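# Push the wooden crate into the taped bay

## Task

Move the wooden crate into the bay outlined with tape by sliding it along the table; the attempt fails if the crate is raised off the table or tipped over at any point.

## Robot and tools

Robot: two arms, left_arm and right_arm, each ending in a five-fingered hand (right_arm a right hand, left_arm its mirror). Base positions in the scene frame: left_arm (-0.035, +0.426, +0.001) m, quat_wxyz (+1.000, 0, 0, -0.020); right_arm (-0.001, -0.432, 0) m, quat_wxyz (+1.000, 0, 0, -0.013). A post stands fixed behind the arms. A loose object may occasionally get a brief nudge from outside.

Frames: scene frame origin sits at table height halfway between the nominal bases, +x out over the table, +y toward left_arm, +z up. Every hand reading and every offset uses that arm's own base axes. The hand point lies 0.05 m in front of the palm and 0.15 m from the wrist flange along the fingers; its +z runs along straight fingers, +y out of the palm, +x across the palm away from the thumb on the right hand and toward the thumb on the left. Straight fingertips extend 0.06-0.07 m past the point and sit 0.06 m behind it (-y). A rigid bracket on the little-finger side can strike things; with fingers level and palm down the wrist may hang up to about 0.11 m below the point.

Row format (used by execute_actions and move): 28 numbers, each in [-1, 1], always both arms. Left arm first: dx, dy, dz, rx, ry, rz, then little, ring, middle, index, thumb_bend, thumb_turn, force_limit, speed; then the same 14 for the right arm. The six pose numbers are an offset, not a pose: measured from the arm's Hand target at the start of the call, along its base axes; 1.0 = 0.6 m or 180 degrees; rx, ry, rz form one rotation vector about the Hand target position. All six at 0 asks nothing new. The hand numbers are absolute targets: fingers and thumb_bend +1 straight, -1 curled; thumb_turn +1 beside the palm, -1 opposite the fingers. force_limit maps -1..+1 to roughly 0..10 N (15 N for thumb motors); speed rises from nearly 0 at -1 to full at +0.48 and above. There is no 'unchanged' value: repeat that hand's last executed eight numbers, or, if none was sent yet, its hand_measured plus hand_force_limit and hand_speed.

execute_actions(actions, cameras): actions is a list of actions; each action is a table of up to 15 rows, one row per 1/30 s step, a short table repeating its final row to fill 0.5 s. Every row in one action counts from that action's start pose, so repeating an offset in a later action moves further. cameras: names, ["all"] or []; images come by default only with an empty actions list.

move(target, speed, blend, stop_force, zero, blocking, cameras): target is one 28-number row or a list of up to 15 rows; each row's offsets count from the same starting Hand target, not from the preceding row. speed: path top speed in m/s, 0.002-3.6, default 0.25 (turns up to twice that in rad/s), one value or one per target. blend: corner rounding in m. stop_force: 3-120 N, ends an arm's path when its wrist sensor feels that much push against its motion; zero (default true) re-zeroes first. blocking=false returns after about 0.5 s and cannot go with stop_force. Paths cap at 10 s. The 'move:' line reports done, off_target, moving, held or fault, plus limits=paced or limits=held. Moves do not avoid obstacles.

wait(seconds 0-3600) lets time pass; stop brakes a running move; zoom_image(camera, region [x0,y0,x1,y1] pixels, at most 504x504) enlarges part of the newest image of cam_high, cam_low, cam_left_wrist or cam_right_wrist (each 672x504); show_instructions shows reference pages; zero_wrist_force(arm) re-zeroes one arm's sensor; finished_scene(scene 1) ends it irreversibly.

Results: end_effector_position (m), end_effector_quat_wxyz, velocities (left out when joints are still), Hand target (the last commanded pose after clipping, base for the next offsets), joint positions and torques, Wrist force/torque in the tool's own axes (a push reads as force from the surface into the arm) plus the peak since the last report, and per hand hand_measured, hand_stopped_by (moving, target, force, stalled, fault) and hand_load_n in motor order. Each control step the commanded orientation is clipped to within 32 degrees of the measured one. The hand often rests a little short of its Hand target; resend the gap as an offset if needed.

Cautions: arms are stiff, and a target even slightly beyond a firm contact can trigger a stop. Contact torque at a joint limit (138 N m shoulder/elbow, 25.7 N m wrists) or about 150 N outside force halts that arm for 10 s. Approach the crate slowly with stop_force, then push at modest speed, low on its side near the table and through its centre so it slides straight rather than lifting, tipping or spinning; never let it or anything else leave the table, and avoid slamming into it or the post. Keep the arms clear of each other; a clash between them can end the task, and a command bringing them too close is held back. A path taking the wrist near its own first joint axis is refused: route around the base. Sustained loads or stretched poses heat motors: a MOTOR HOT line appears at 70 C, and at 85 C the arm brakes for 30-60 s.

Each tool is called after ">>>" as a command line: name --argument value for each argument, lists and objects as JSON in quotes; but a table of rows of numbers goes row by row, as --pt "numbers of a row", without its own name.

Reference images:

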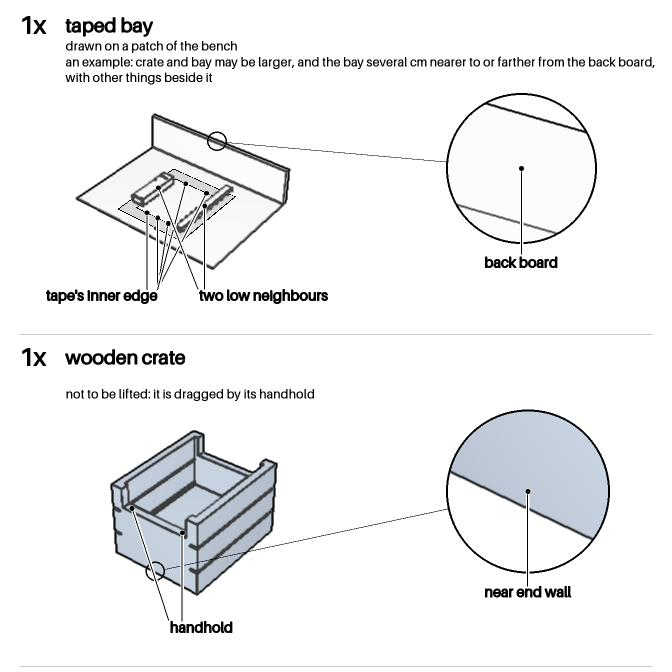

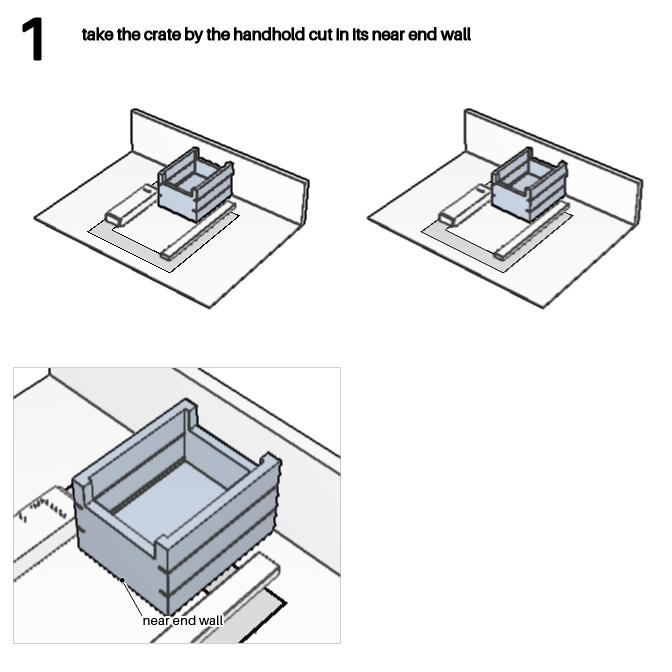

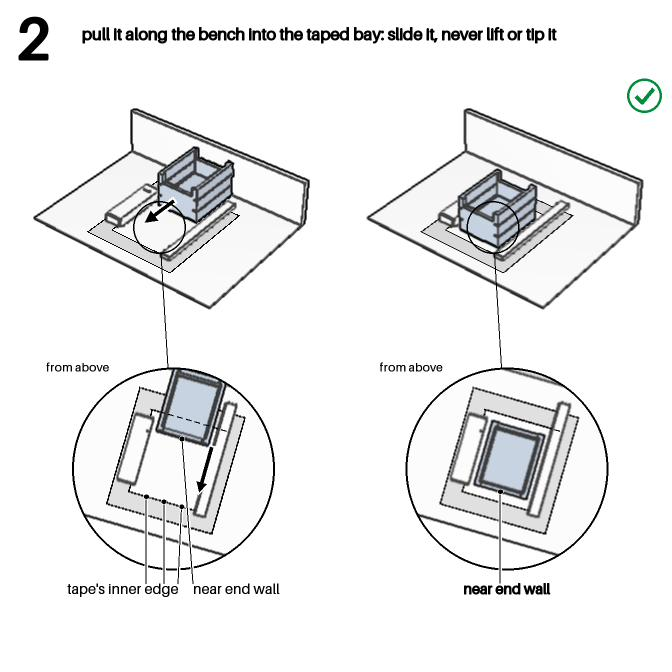

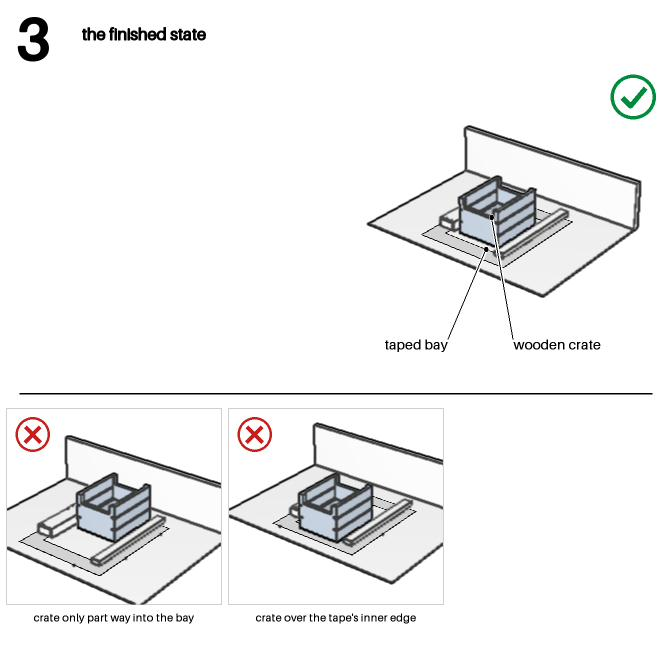

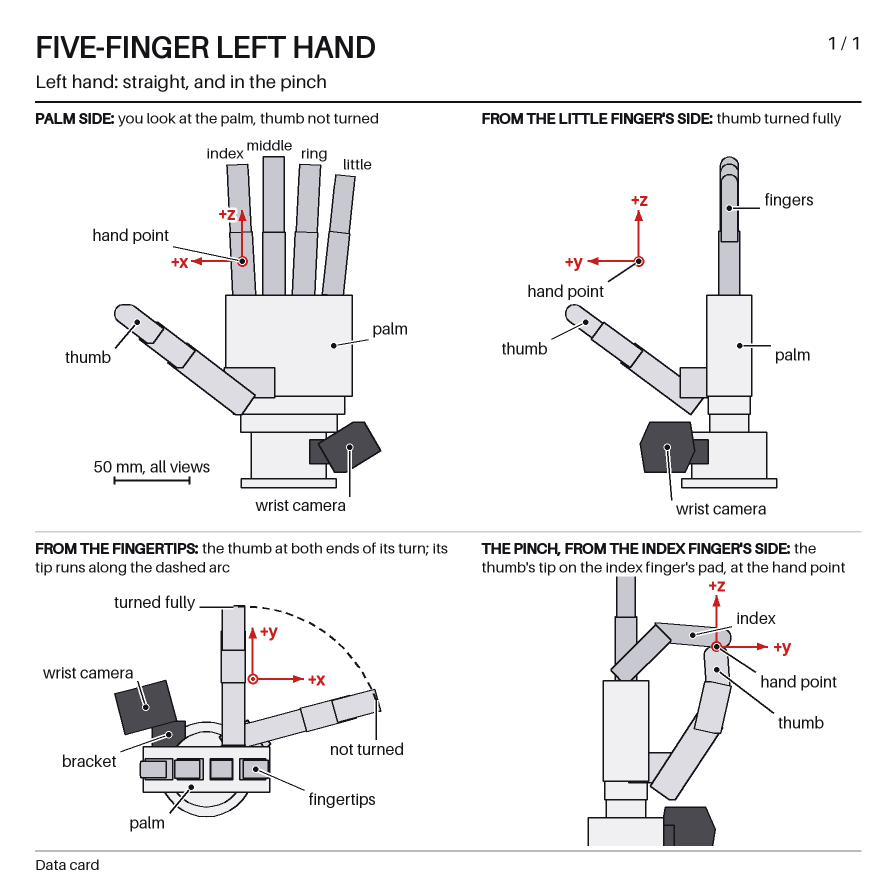

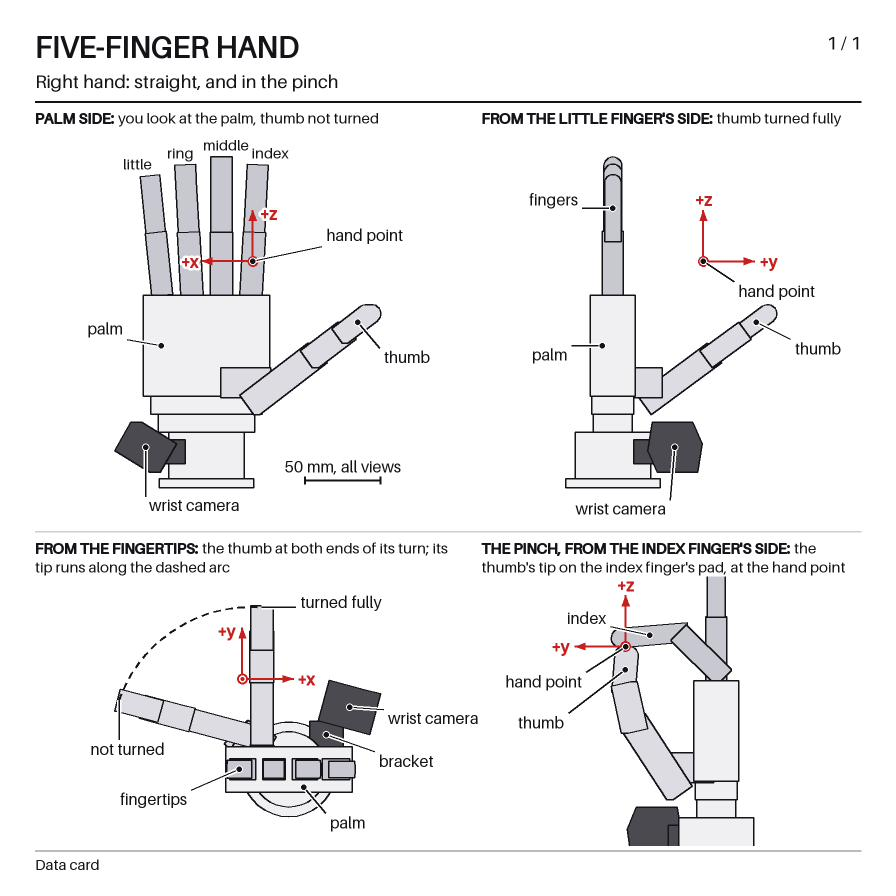

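## Session

>>> execute_actions --actions '[]'

Scene clock: 0.00 s.
left_arm: end_effector_position=(+0.5945, -0.1976, +0.2188) hand_measured=(+1.000, +1.000, +1.000, +1.000, +1.000, +1.000) hand_load_n=(+0.0, +0.0, +0.0, +0.0, +0.0, +0.0) hand_stopped_by=(target, target, target, target, target, target) hand_force_limit=0.00 hand_speed=-0.80 end_effector_quat_wxyz=(+0.360, +0.904, -0.192, -0.127) | right_arm: end_effector_position=(+0.5018, +0.4514, +0.2215) hand_measured=(+1.000, +1.000, +1.000, +1.000, +1.000, +1.000) hand_load_n=(+0.0, +0.0, +0.0, +0.0, +0.0, +0.0) hand_stopped_by=(target, target, target, target, target, target) hand_force_limit=0.00 hand_speed=-0.80 end_effector_quat_wxyz=(-0.016, +0.667, +0.740, +0.090)
Joint positions: left_arm=[3.351 -2.585 -0.78 1.194 -1.032 2.368] | right_arm=[0.589 -0.806 0.774 1.436 1.496 0.491]
Joint velocities: within noise
Joint torques (N m): no reading
Motor temperatures (°C): left_arm=[30 26 29 33 34 35] | right_arm=[29 30 31 37 34 34]
Wrist force (N): no reading
Wrist torque (N m): no reading
Wrist force, peak (N): no reading
Hand target: left_arm +0.5945, -0.1976, +0.2188; +0.360, +0.904, -0.192, -0.127 | right_arm +0.5018, +0.4514, +0.2215; -0.016, +0.667, +0.740, +0.090

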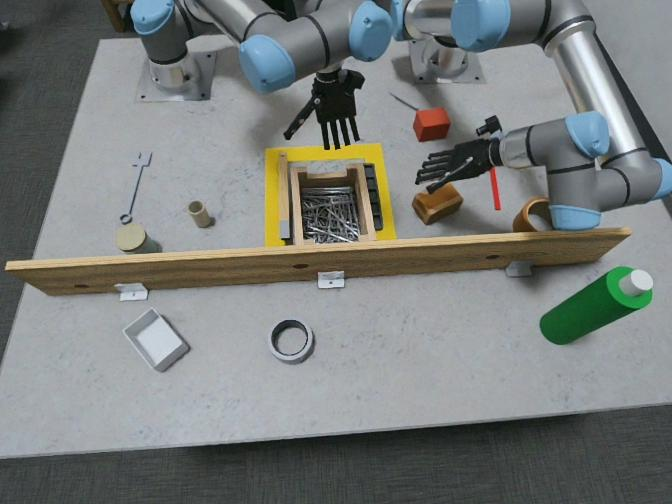

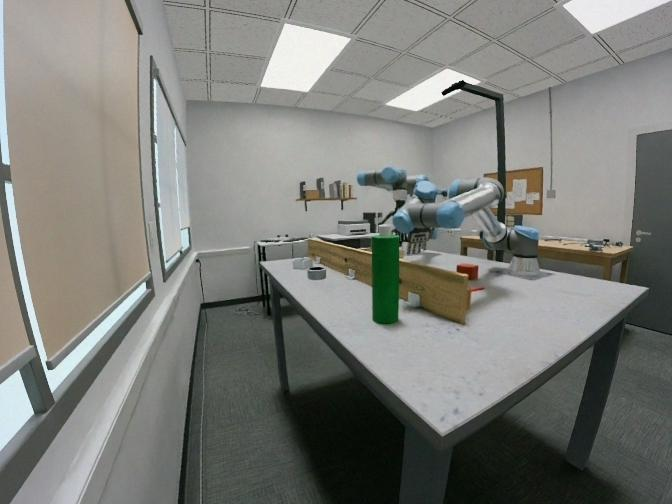

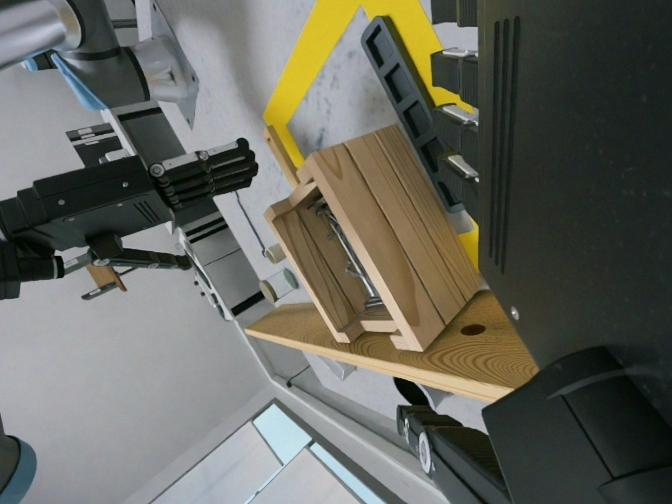

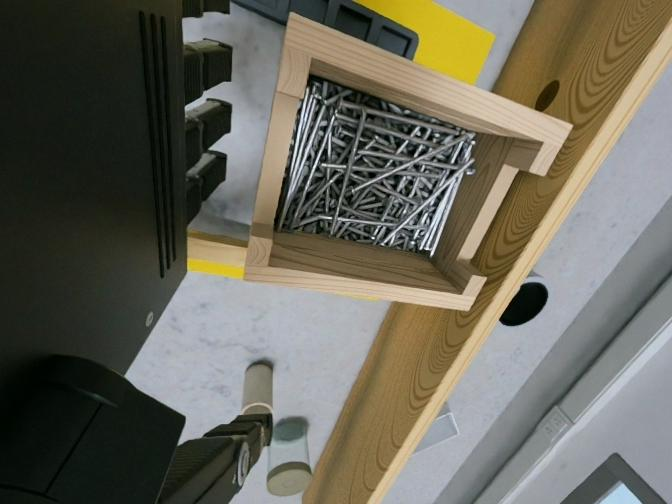

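>>> zoom_image --camera "cam_high" --region '[240, 90, 420, 290]'

>>> zoom_image --camera "cam_left_wrist" --region '[200, 0, 504, 400]'

>>> zoom_image --camera "cam_right_wrist" --region '[180, 0, 630, 400]'

Scaled by 2.520 from the camera's image (finer frame: 960x720).

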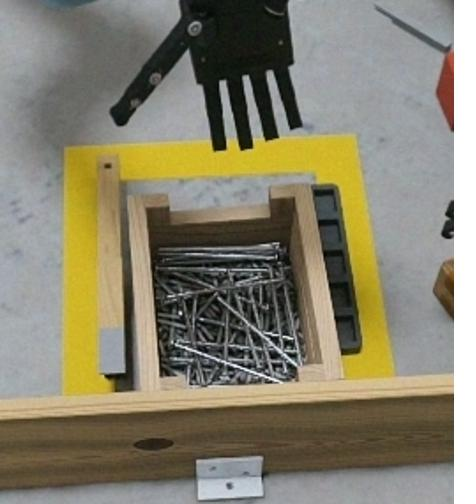

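Scaled by 1.260 from the camera's image (finer frame: 960x720).

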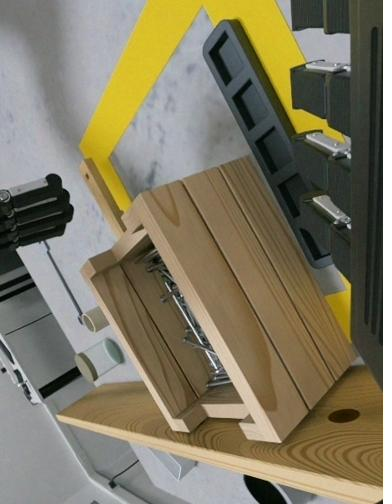

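Scaled by 1.120 from the camera's image (finer frame: 960x720).

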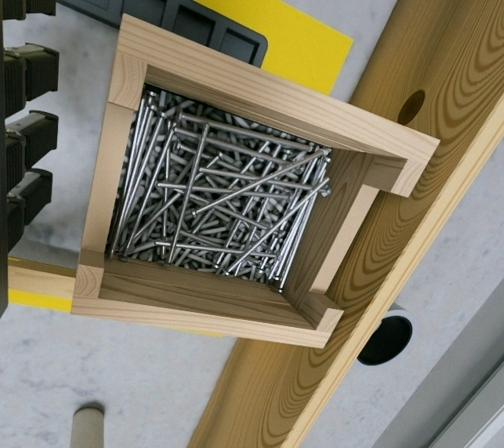

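>>> move --pt "-0.12 0.15 0.12 0 0 0 1 1 1 1 1 1 0 -0.8 0 0 0.1667 -0.0494 0.0306 0 1 1 1 1 1 1 0 -0.8" --pt "-0.15 0.18 0.15 0 0 0 1 1 1 1 1 1 0 -0.8 0 0 0.1667 -0.0628 -0.0148 0.4984 1 1 1 1 1 1 0 -0.8" --pt "-0.15 0.18 0.15 0 0 0 1 1 1 1 1 1 0 -0.8 0 0 0.1667 -0.0499 -0.0735 0.9694 1 1 1 1 1 1 0 -0.8" --blend '[0.02,0.02,0]' --speed 0.35 --cameras '["all"]'

Scene clock: 116.67 s.
left_arm: end_effector_position=(+0.5045, -0.0896, +0.3088) hand_measured=(+1.000, +1.000, +1.000, +1.000, +1.000, +1.000) hand_load_n=(+0.0, +0.0, +0.0, +0.0, +0.0, +0.0) hand_stopped_by=(target, target, target, target, target, target) hand_force_limit=0.00 hand_speed=-0.80 end_effector_quat_wxyz=(+0.360, +0.904, -0.192, -0.127) | right_arm: end_effector_position=(+0.5006, +0.4506, +0.3206) hand_measured=(+1.000, +1.000, +1.000, +1.000, +1.000, +1.000) hand_load_n=(+0.0, +0.0, +0.0, +0.0, -0.5, +0.0) hand_stopped_by=(target, target, target, target, target, target) hand_force_limit=0.00 hand_speed=-0.80 end_effector_quat_wxyz=(-0.165, +0.671, -0.723, -0.005)
Joint positions: left_arm=[3.561 -2.285 -1.115 1.142 -1.159 2.557] | right_arm=[0.402 -0.572 0.035 1.797 1.45 -2.646]
Joint torques (N m): left_arm=[-13.74 33.36 28.28 -2.43 2.34 -2.02] | right_arm=[-1.33 -54.67 -22.63 1.54 -1.36 -0.08]
Wrist force (N): left_arm=[0.5 0.5 0.3] | right_arm=[-0.5 0.3 -0.4]
Wrist torque (N m): left_arm=[0.03 -0.15 0.01] | right_arm=[0.16 -0.02 -0.15]
Wrist force, peak (N): left_arm=[2.3 -0.2 1.8] | right_arm=[0.6 -0.3 -1.5]
Hand target: left_arm +0.5045, -0.0896, +0.3088; +0.360, +0.904, -0.192, -0.127 | right_arm +0.5018, +0.4514, +0.3215; +0.000, +0.714, -0.700, +0.000
Off the commanded pose: left_arm 0.000 m, 0 deg | right_arm 0.002 m, 20 deg.
elbow stopped short (right arm): the move would have taken joint 3 (elbow) straighter than the controller allows.
move: off_target (right_arm)

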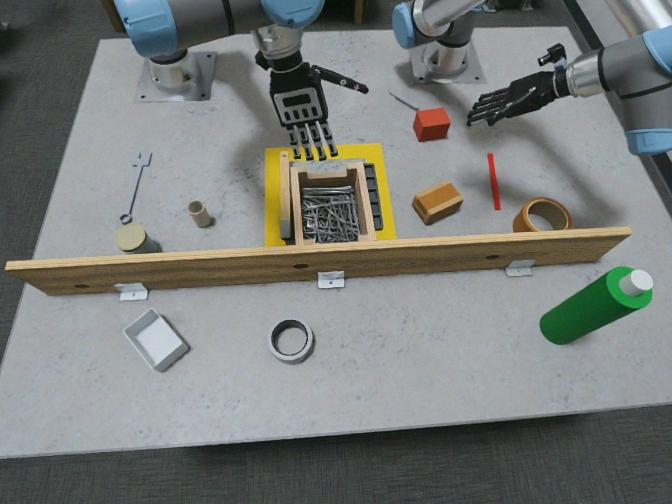

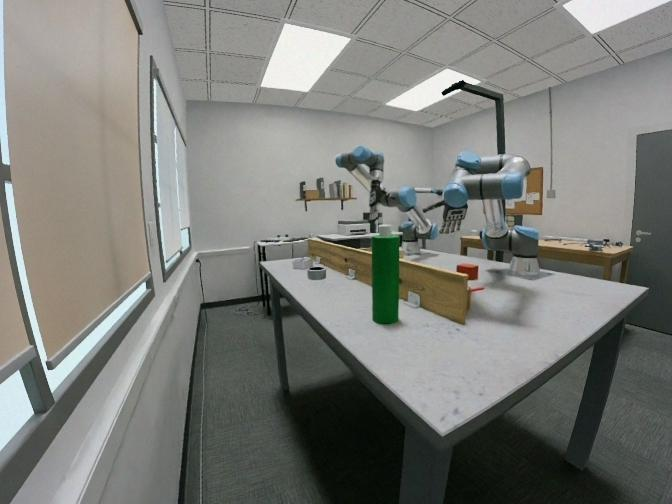

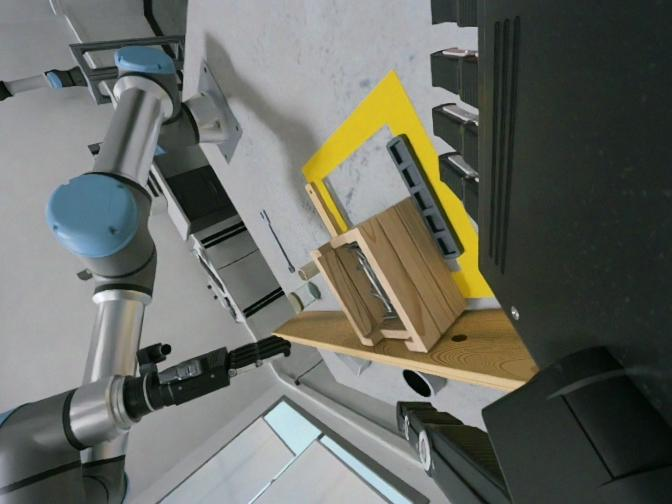

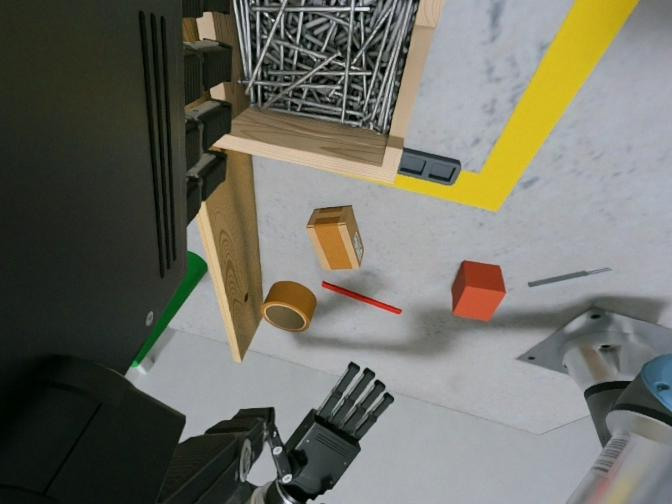

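>>> move --target '[0,0,0,0,0,0,1,1,1,1,1,1,0,-0.8, -0.2,0,-0.1,0,0,0,1,1,1,1,1,1,0,-0.8]' --speed 0.2 --cameras '["all"]'

Scene clock: 276.40 s.
left_arm: end_effector_position=(+0.5045, -0.0896, +0.3088) hand_measured=(+1.000, +1.000, +1.000, +1.000, +1.000, +1.000) hand_load_n=(+0.0, +0.0, +0.0, +0.0, +0.0, -0.5) hand_stopped_by=(target, target, target, target, target, target) hand_force_limit=0.00 hand_speed=-0.80 end_effector_quat_wxyz=(+0.360, +0.904, -0.192, -0.127) | right_arm: end_effector_position=(+0.3819, +0.4514, +0.2616) hand_measured=(+1.000, +1.000, +1.000, +1.000, +1.000, +1.000) hand_load_n=(+0.0, +0.0, +0.0, +0.0, +0.0, +0.0) hand_stopped_by=(target, target, target, target, target, target) hand_force_limit=0.00 hand_speed=-0.80 end_effector_quat_wxyz=(+0.000, +0.714, -0.700, +0.000)
Joint positions: left_arm=[3.561 -2.285 -1.115 1.142 -1.159 2.557] | right_arm=[0.541 -0.759 0.613 1.717 1.57 -2.62]
Joint torques (N m): left_arm=[-9.71 36.63 26.23 -2.36 1.65 -1.6] | right_arm=[5.91 -38.09 -11.07 1.92 -0.64 -2.3]
Wrist force (N): left_arm=[0.6 0.7 0.4] | right_arm=[0.2 0.1 -0.3]
Wrist torque (N m): left_arm=[0.07 -0.17 0.00] | right_arm=[0.06 -0.07 -0.04]
Wrist force, peak (N): left_arm=[0.7 0.9 0.8] | right_arm=[-0.5 -0.7 -1.0]
Hand target: left_arm +0.5045, -0.0896, +0.3088; +0.360, +0.904, -0.192, -0.127 | right_arm +0.3818, +0.4514, +0.2615; +0.000, +0.714, -0.700, +0.000
Off the commanded pose: left_arm 0.000 m, 0 deg | right_arm 0.000 m, 0 deg.
move: done

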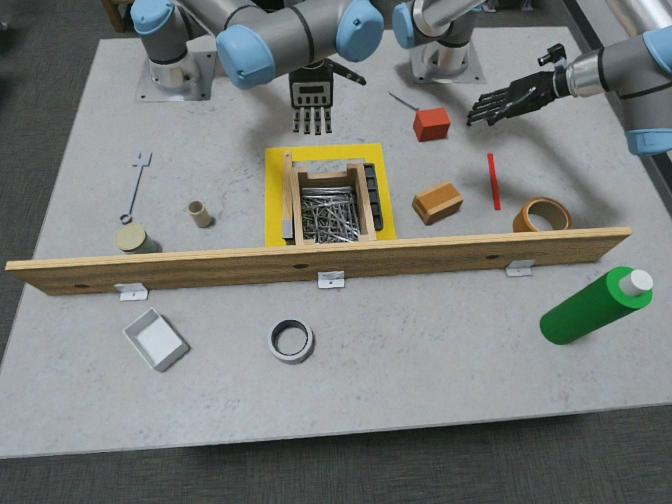

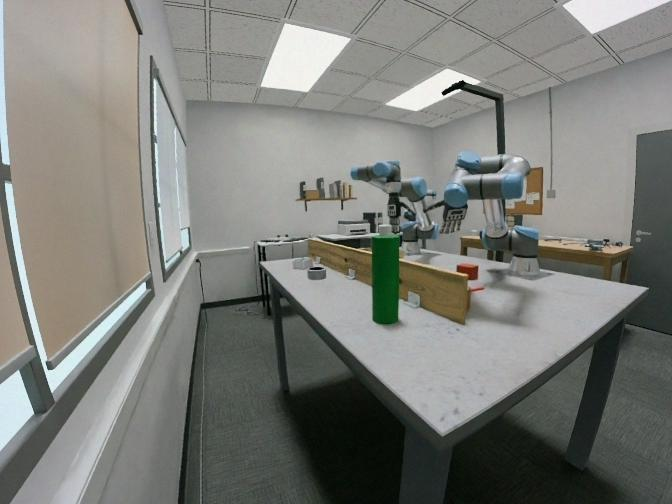

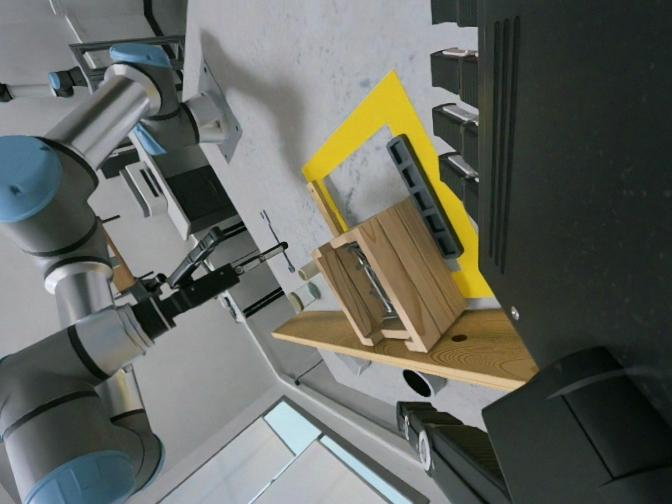

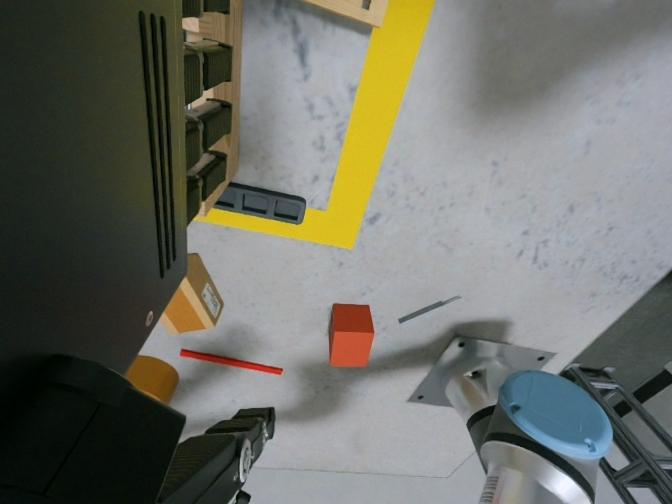

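>>> zoom_image --camera "cam_right_wrist" --region '[160, 0, 460, 300]'

>>> zoom_image --camera "cam_high" --region '[250, 110, 410, 260]'

>>> zoom_image --camera "cam_left_wrist" --region '[260, 50, 540, 370]'

Scaled by 1.680 from the camera's image (finer frame: 960x720).

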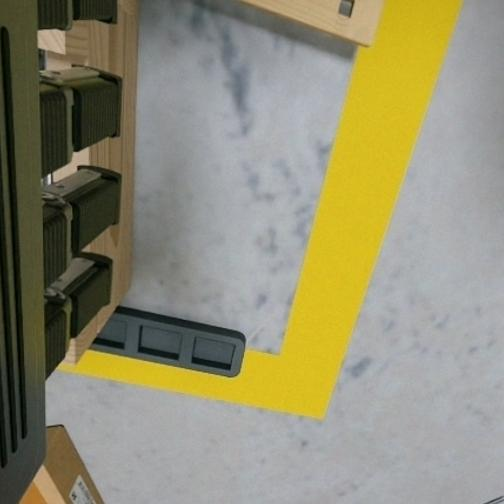

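Scaled by 3.150 from the camera's image (finer frame: 960x720).

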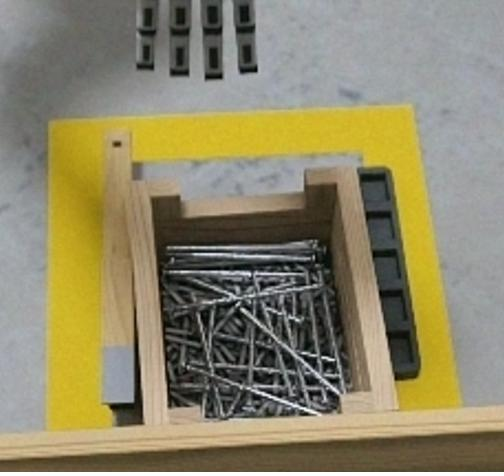

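Scaled by 1.575 from the camera's image (finer frame: 960x720).

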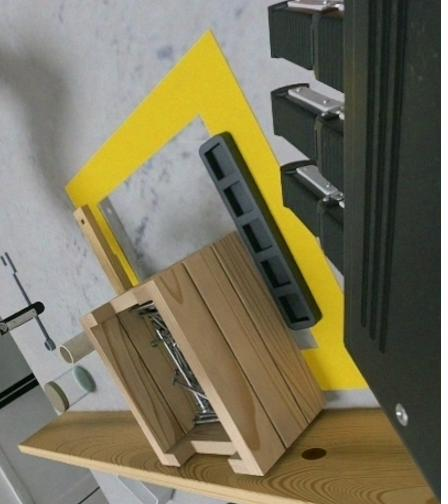

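>>> zoom_image --camera "cam_left_wrist" --region '[290, 130, 410, 250]'

>>> zoom_image --camera "cam_high" --region '[260, 140, 330, 210]'

Scaled by 4.200 from the camera's image (finer frame: 960x720).

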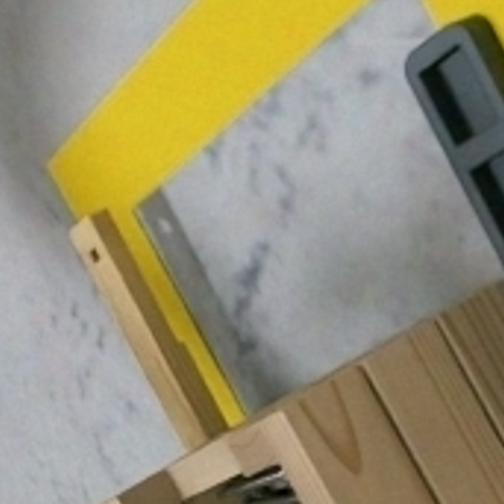

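Scaled by 7.200 from the camera's image (finer frame: 960x720).

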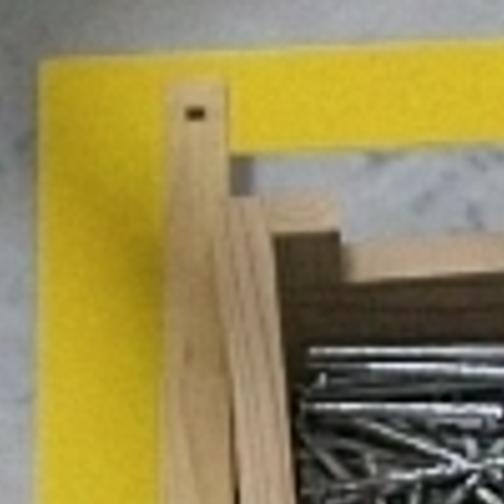

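>>> move --target '[0,0,0,0,0,0,1,1,1,1,1,1,0,-0.8, -0.1,-0.25,0,0,0,0,1,1,1,1,1,1,0,-0.8]' --speed 0.3 --cameras '["cam_right_wrist","cam_high"]'

>>> zoom_image --camera "cam_right_wrist" --region '[180, 0, 480, 300]'

Scene clock: 402.97 s.
left_arm: end_effector_position=(+0.5045, -0.0896, +0.3088) hand_measured=(+1.000, +1.000, +1.000, +1.000, +1.000, +1.000) hand_load_n=(+0.0, +0.0, +0.0, +0.0, +0.0, +0.0) hand_stopped_by=(target, target, target, target, target, target) hand_force_limit=0.00 hand_speed=-0.80 end_effector_quat_wxyz=(+0.360, +0.904, -0.192, -0.127) | right_arm: end_effector_position=(+0.3218, +0.3015, +0.2615) hand_measured=(+1.000, +1.000, +1.000, +1.000, +1.000, +1.000) hand_load_n=(+0.0, +0.0, +0.0, +0.0, +0.0, +0.0) hand_stopped_by=(target, target, target, target, target, target) hand_force_limit=0.00 hand_speed=-0.80 end_effector_quat_wxyz=(+0.000, +0.714, -0.700, +0.000)
Joint positions: left_arm=[3.561 -2.285 -1.115 1.142 -1.159 2.557] | right_arm=[0.33 -1.184 1.298 1.458 1.571 -2.832]
Joint torques (N m): left_arm=[-8.84 37.36 25.27 -2.3 1.3 -1.6] | right_arm=[-5.55 -42.86 -10.27 2.67 1.25 -1.81]
Wrist force (N): left_arm=[0.4 0.6 0.8] | right_arm=[-0.1 0.1 -0.4]
Wrist torque (N m): left_arm=[0.03 -0.14 0.00] | right_arm=[0.07 -0.02 -0.10]
Wrist force, peak (N): left_arm=[0.5 0.9 1.0] | right_arm=[-2.2 -0.7 -0.5]
Hand target: left_arm +0.5045, -0.0896, +0.3088; +0.360, +0.904, -0.192, -0.127 | right_arm +0.3218, +0.3014, +0.2615; +0.000, +0.714, -0.700, +0.000
Off the commanded pose: left_arm 0.000 m, 0 deg | right_arm 0.000 m, 0 deg.
move: done
Images, in order (width x height): cam_high 672x504, cam_right_wrist 672x504.

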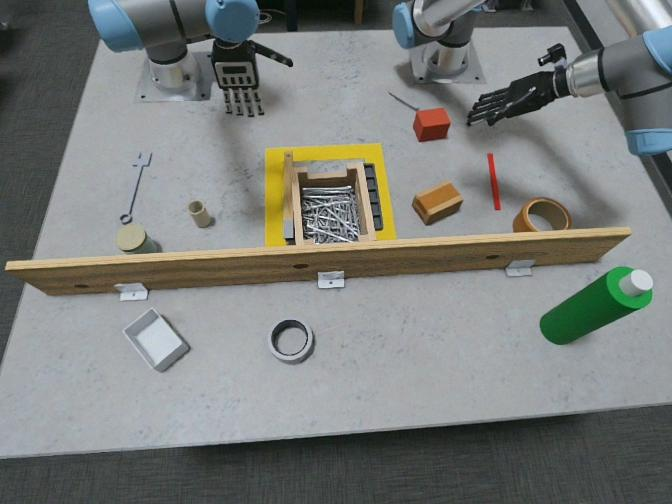

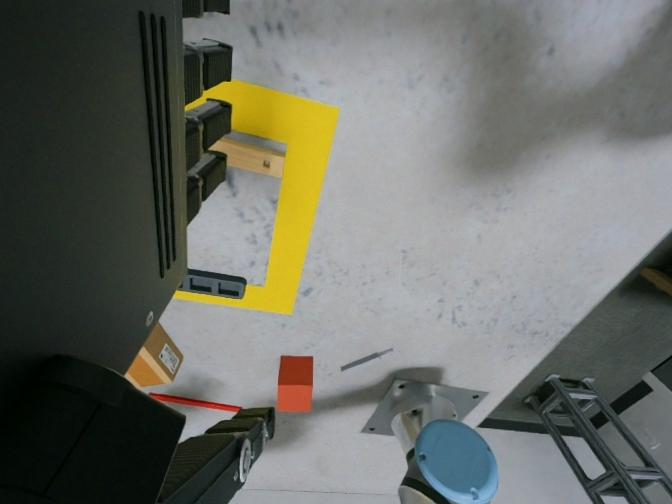

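Scaled by 1.680 from the camera's image (finer frame: 960x720).

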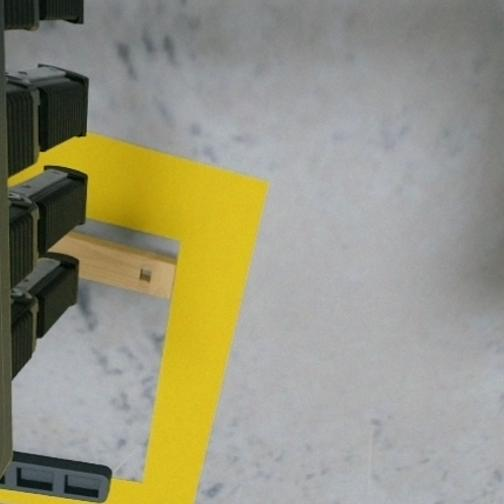

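>>> move --target '[0,0,0,0,0,0,1,1,1,1,1,1,0,-0.8, -0.1,0.13,-0.05,0,-0.25,0,1,1,1,1,1,1,0,-0.8]' --speed 0.3 --cameras '["cam_right_wrist","cam_high"]'

>>> zoom_image --camera "cam_right_wrist" --region '[180, 0, 480, 300]'

Scene clock: 502.77 s.
left_arm: end_effector_position=(+0.5045, -0.0896, +0.3088) hand_measured=(+1.000, +1.000, +1.000, +1.000, +1.000, +1.000) hand_load_n=(+0.0, +0.0, +0.0, +0.0, +0.0, +0.0) hand_stopped_by=(target, target, target, target, target, target) hand_force_limit=0.00 hand_speed=-0.80 end_effector_quat_wxyz=(+0.360, +0.904, -0.192, -0.127) | right_arm: end_effector_position=(+0.2618, +0.3794, +0.2315) hand_measured=(+1.000, +1.000, +1.000, +1.000, +1.000, +1.000) hand_load_n=(+0.0, +0.0, +0.0, +0.0, +0.0, -0.5) hand_stopped_by=(target, target, target, target, target, target) hand_force_limit=0.00 hand_speed=-0.80 end_effector_quat_wxyz=(-0.268, +0.660, -0.647, +0.273) end_effector_velocity=(+0.001, +0.000, +0.000) end_effector_angular_velocity=(+0.002, -0.005, -0.001)
Joint positions: left_arm=[3.561 -2.285 -1.115 1.142 -1.159 2.557] | right_arm=[0.854 -1.46 1.662 0.788 2.133 -2.48]
Joint velocities: left_arm=[within noise] | right_arm=[0.001 -0.001 0.001 -0.005 0.003 0]
Joint torques (N m): left_arm=[-8.45 36.67 24.68 -2.53 1.36 -1.48] | right_arm=[8.63 -15.23 -16.62 -0.7 1.9 -0.61]
Wrist force (N): left_arm=[0.4 0.7 0.9] | right_arm=[-0.8 0.1 -0.4]
Wrist torque (N m): left_arm=[0.03 -0.13 0.00] | right_arm=[0.25 0.02 -0.10]
Wrist force, peak (N): left_arm=[0.6 0.8 1.2] | right_arm=[-1.6 1.2 -0.6]
Hand target: left_arm +0.5045, -0.0896, +0.3088; +0.360, +0.904, -0.192, -0.127 | right_arm +0.2618, +0.3794, +0.2315; -0.268, +0.660, -0.647, +0.273
Off the commanded pose: left_arm 0.000 m, 0 deg | right_arm 0.000 m, 0 deg.
move: done
Images, in order (width x height): cam_high 672x504, cam_right_wrist 672x504.

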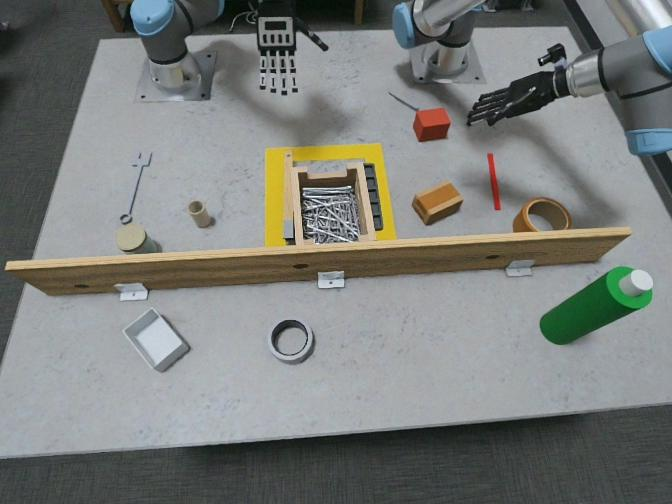

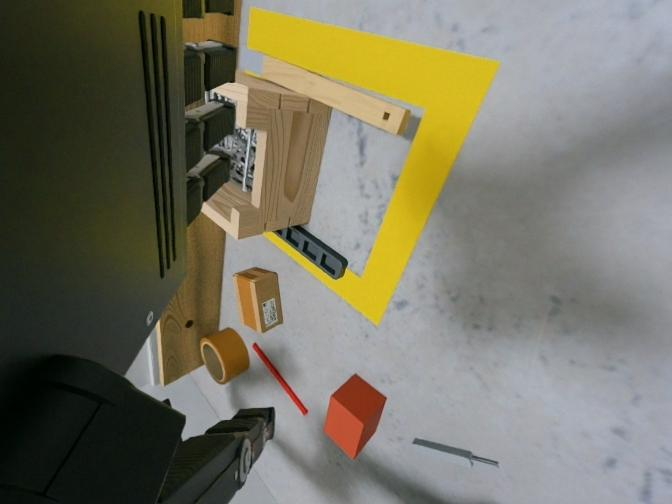

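Scaled by 1.680 from the camera's image (finer frame: 960x720).

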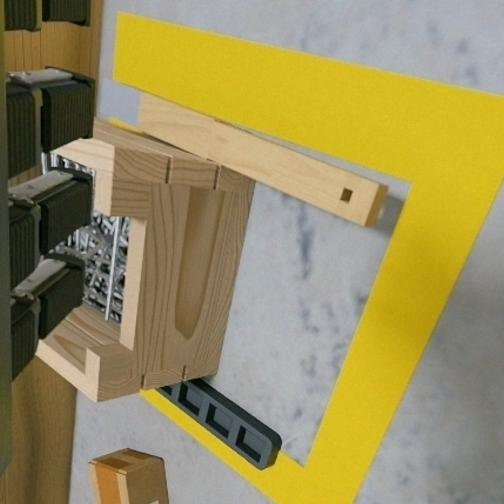

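>>> zoom_image --camera "cam_right_wrist" --region '[230, 30, 350, 150]'

>>> zoom_image --camera "cam_right_wrist" --region '[330, 60, 450, 180]'

>>> zoom_image --camera "cam_right_wrist" --region '[250, 180, 370, 300]'

Scaled by 4.200 from the camera's image (finer frame: 960x720).

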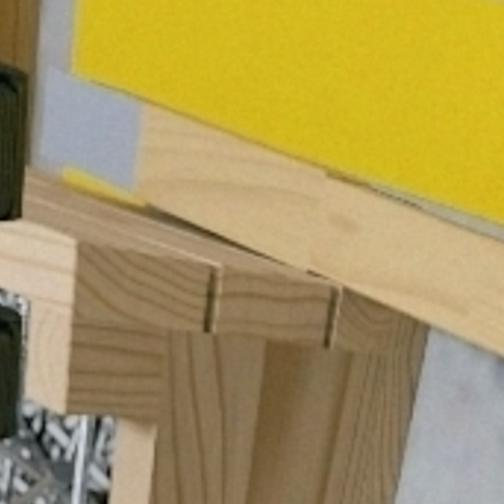

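Scaled by 4.200 from the camera's image (finer frame: 960x720).

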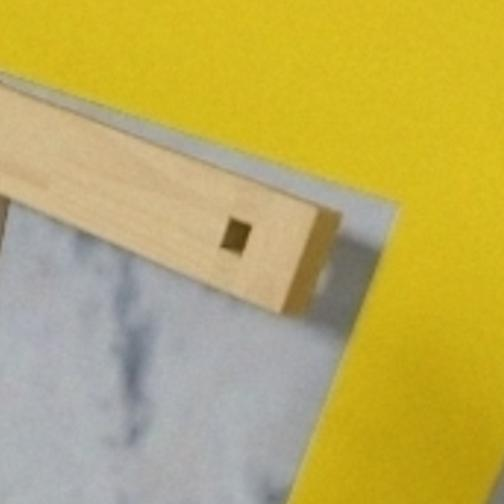

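Scaled by 4.200 from the camera's image (finer frame: 960x720).

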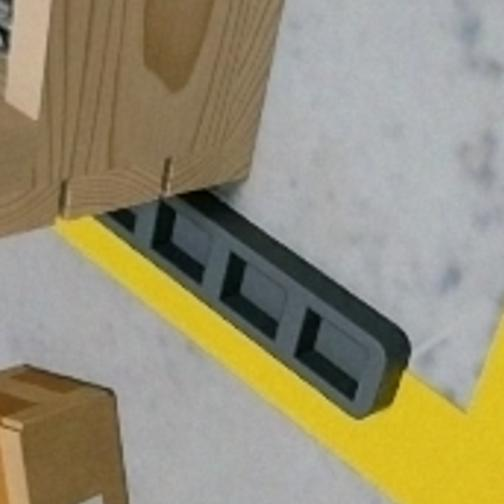

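>>> move --target '[0,0,0,0,0,0,1,1,1,1,1,1,0,-0.8, 0.298,0.057,0.064,-0.142,0.2453,-0.0589,1,1,1,1,1,1,0,-0.8]' --speed 0.3 --cameras '["cam_right_wrist","cam_high"]'

>>> zoom_image --camera "cam_right_wrist" --region '[180, 50, 480, 350]'

Scene clock: 573.30 s.
left_arm: end_effector_position=(+0.5045, -0.0896, +0.3088) hand_measured=(+1.000, +1.000, +1.000, +1.000, +1.000, +1.000) hand_load_n=(+0.0, +0.0, +0.0, +0.0, +0.0, +0.0) hand_stopped_by=(target, target, target, target, target, target) hand_force_limit=0.00 hand_speed=-0.80 end_effector_quat_wxyz=(+0.360, +0.904, -0.192, -0.127) | right_arm: end_effector_position=(+0.4390, +0.4121, +0.2689) hand_measured=(+1.000, +1.000, +1.000, +1.000, +1.000, +1.000) hand_load_n=(+0.0, +0.0, +0.5, +0.0, +0.0, +0.0) hand_stopped_by=(target, target, target, target, target, target) hand_force_limit=0.00 hand_speed=-0.80 end_effector_quat_wxyz=(+0.053, +0.691, -0.702, +0.168)
Joint positions: left_arm=[3.561 -2.285 -1.115 1.142 -1.159 2.557] | right_arm=[0.582 -0.468 0.035 2.045 1.922 -2.537]
Joint torques (N m): left_arm=[-6.84 37.08 24.63 -2.42 1.27 -1.6] | right_arm=[5.52 -60.17 -9.14 0.74 1.74 2.16]
Wrist force (N): left_arm=[0.5 0.9 1.2] | right_arm=[0.3 0.2 -0.7]
Wrist torque (N m): left_arm=[0.04 -0.13 0.00] | right_arm=[0.13 -0.03 0.04]
Wrist force, peak (N): left_arm=[0.5 0.8 1.3] | right_arm=[0.9 -1.1 -1.3]
Hand target: left_arm +0.5045, -0.0896, +0.3088; +0.360, +0.904, -0.192, -0.127 | right_arm +0.4406, +0.4136, +0.2699; +0.167, +0.694, -0.681, +0.163
Off the commanded pose: left_arm 0.000 m, 0 deg | right_arm 0.002 m, 13 deg.
elbow stopped short (right arm): the move would have taken joint 3 (elbow) straighter than the controller allows.
move: off_target (right_arm)
Images, in order (width x height): cam_high 672x504, cam_right_wrist 672x504.

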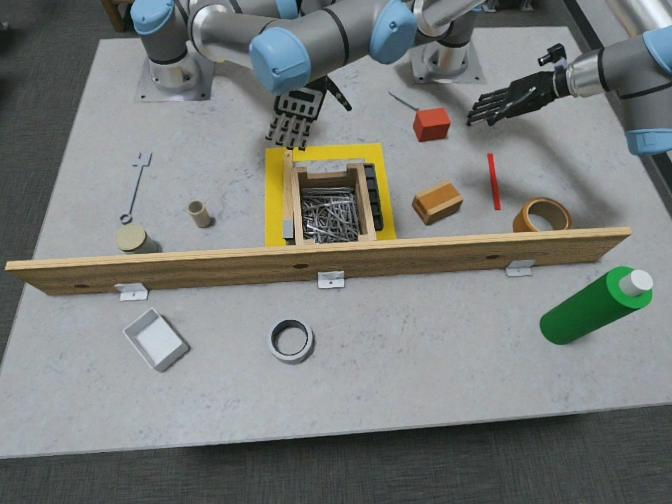

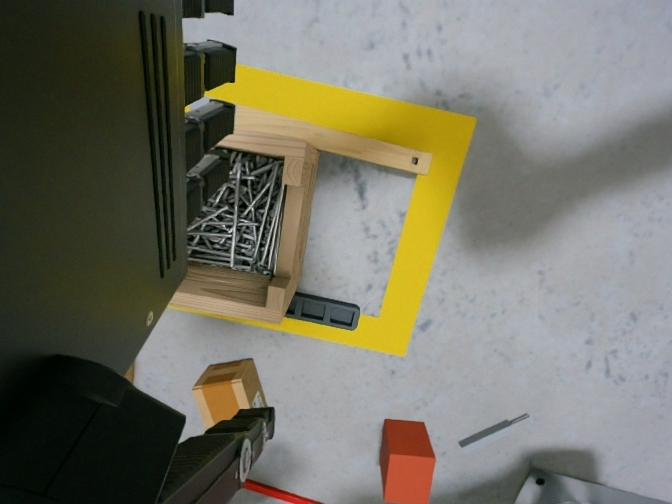

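Scaled by 1.680 from the camera's image (finer frame: 960x720).

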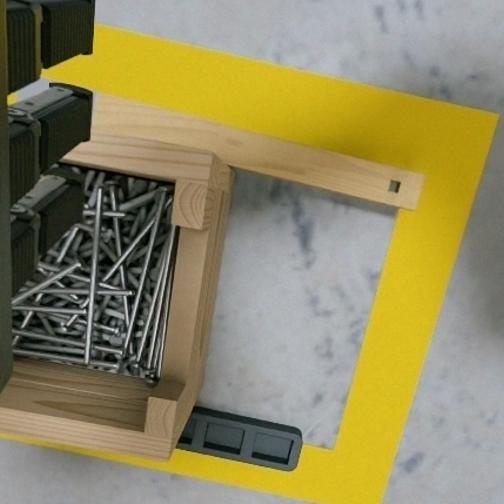

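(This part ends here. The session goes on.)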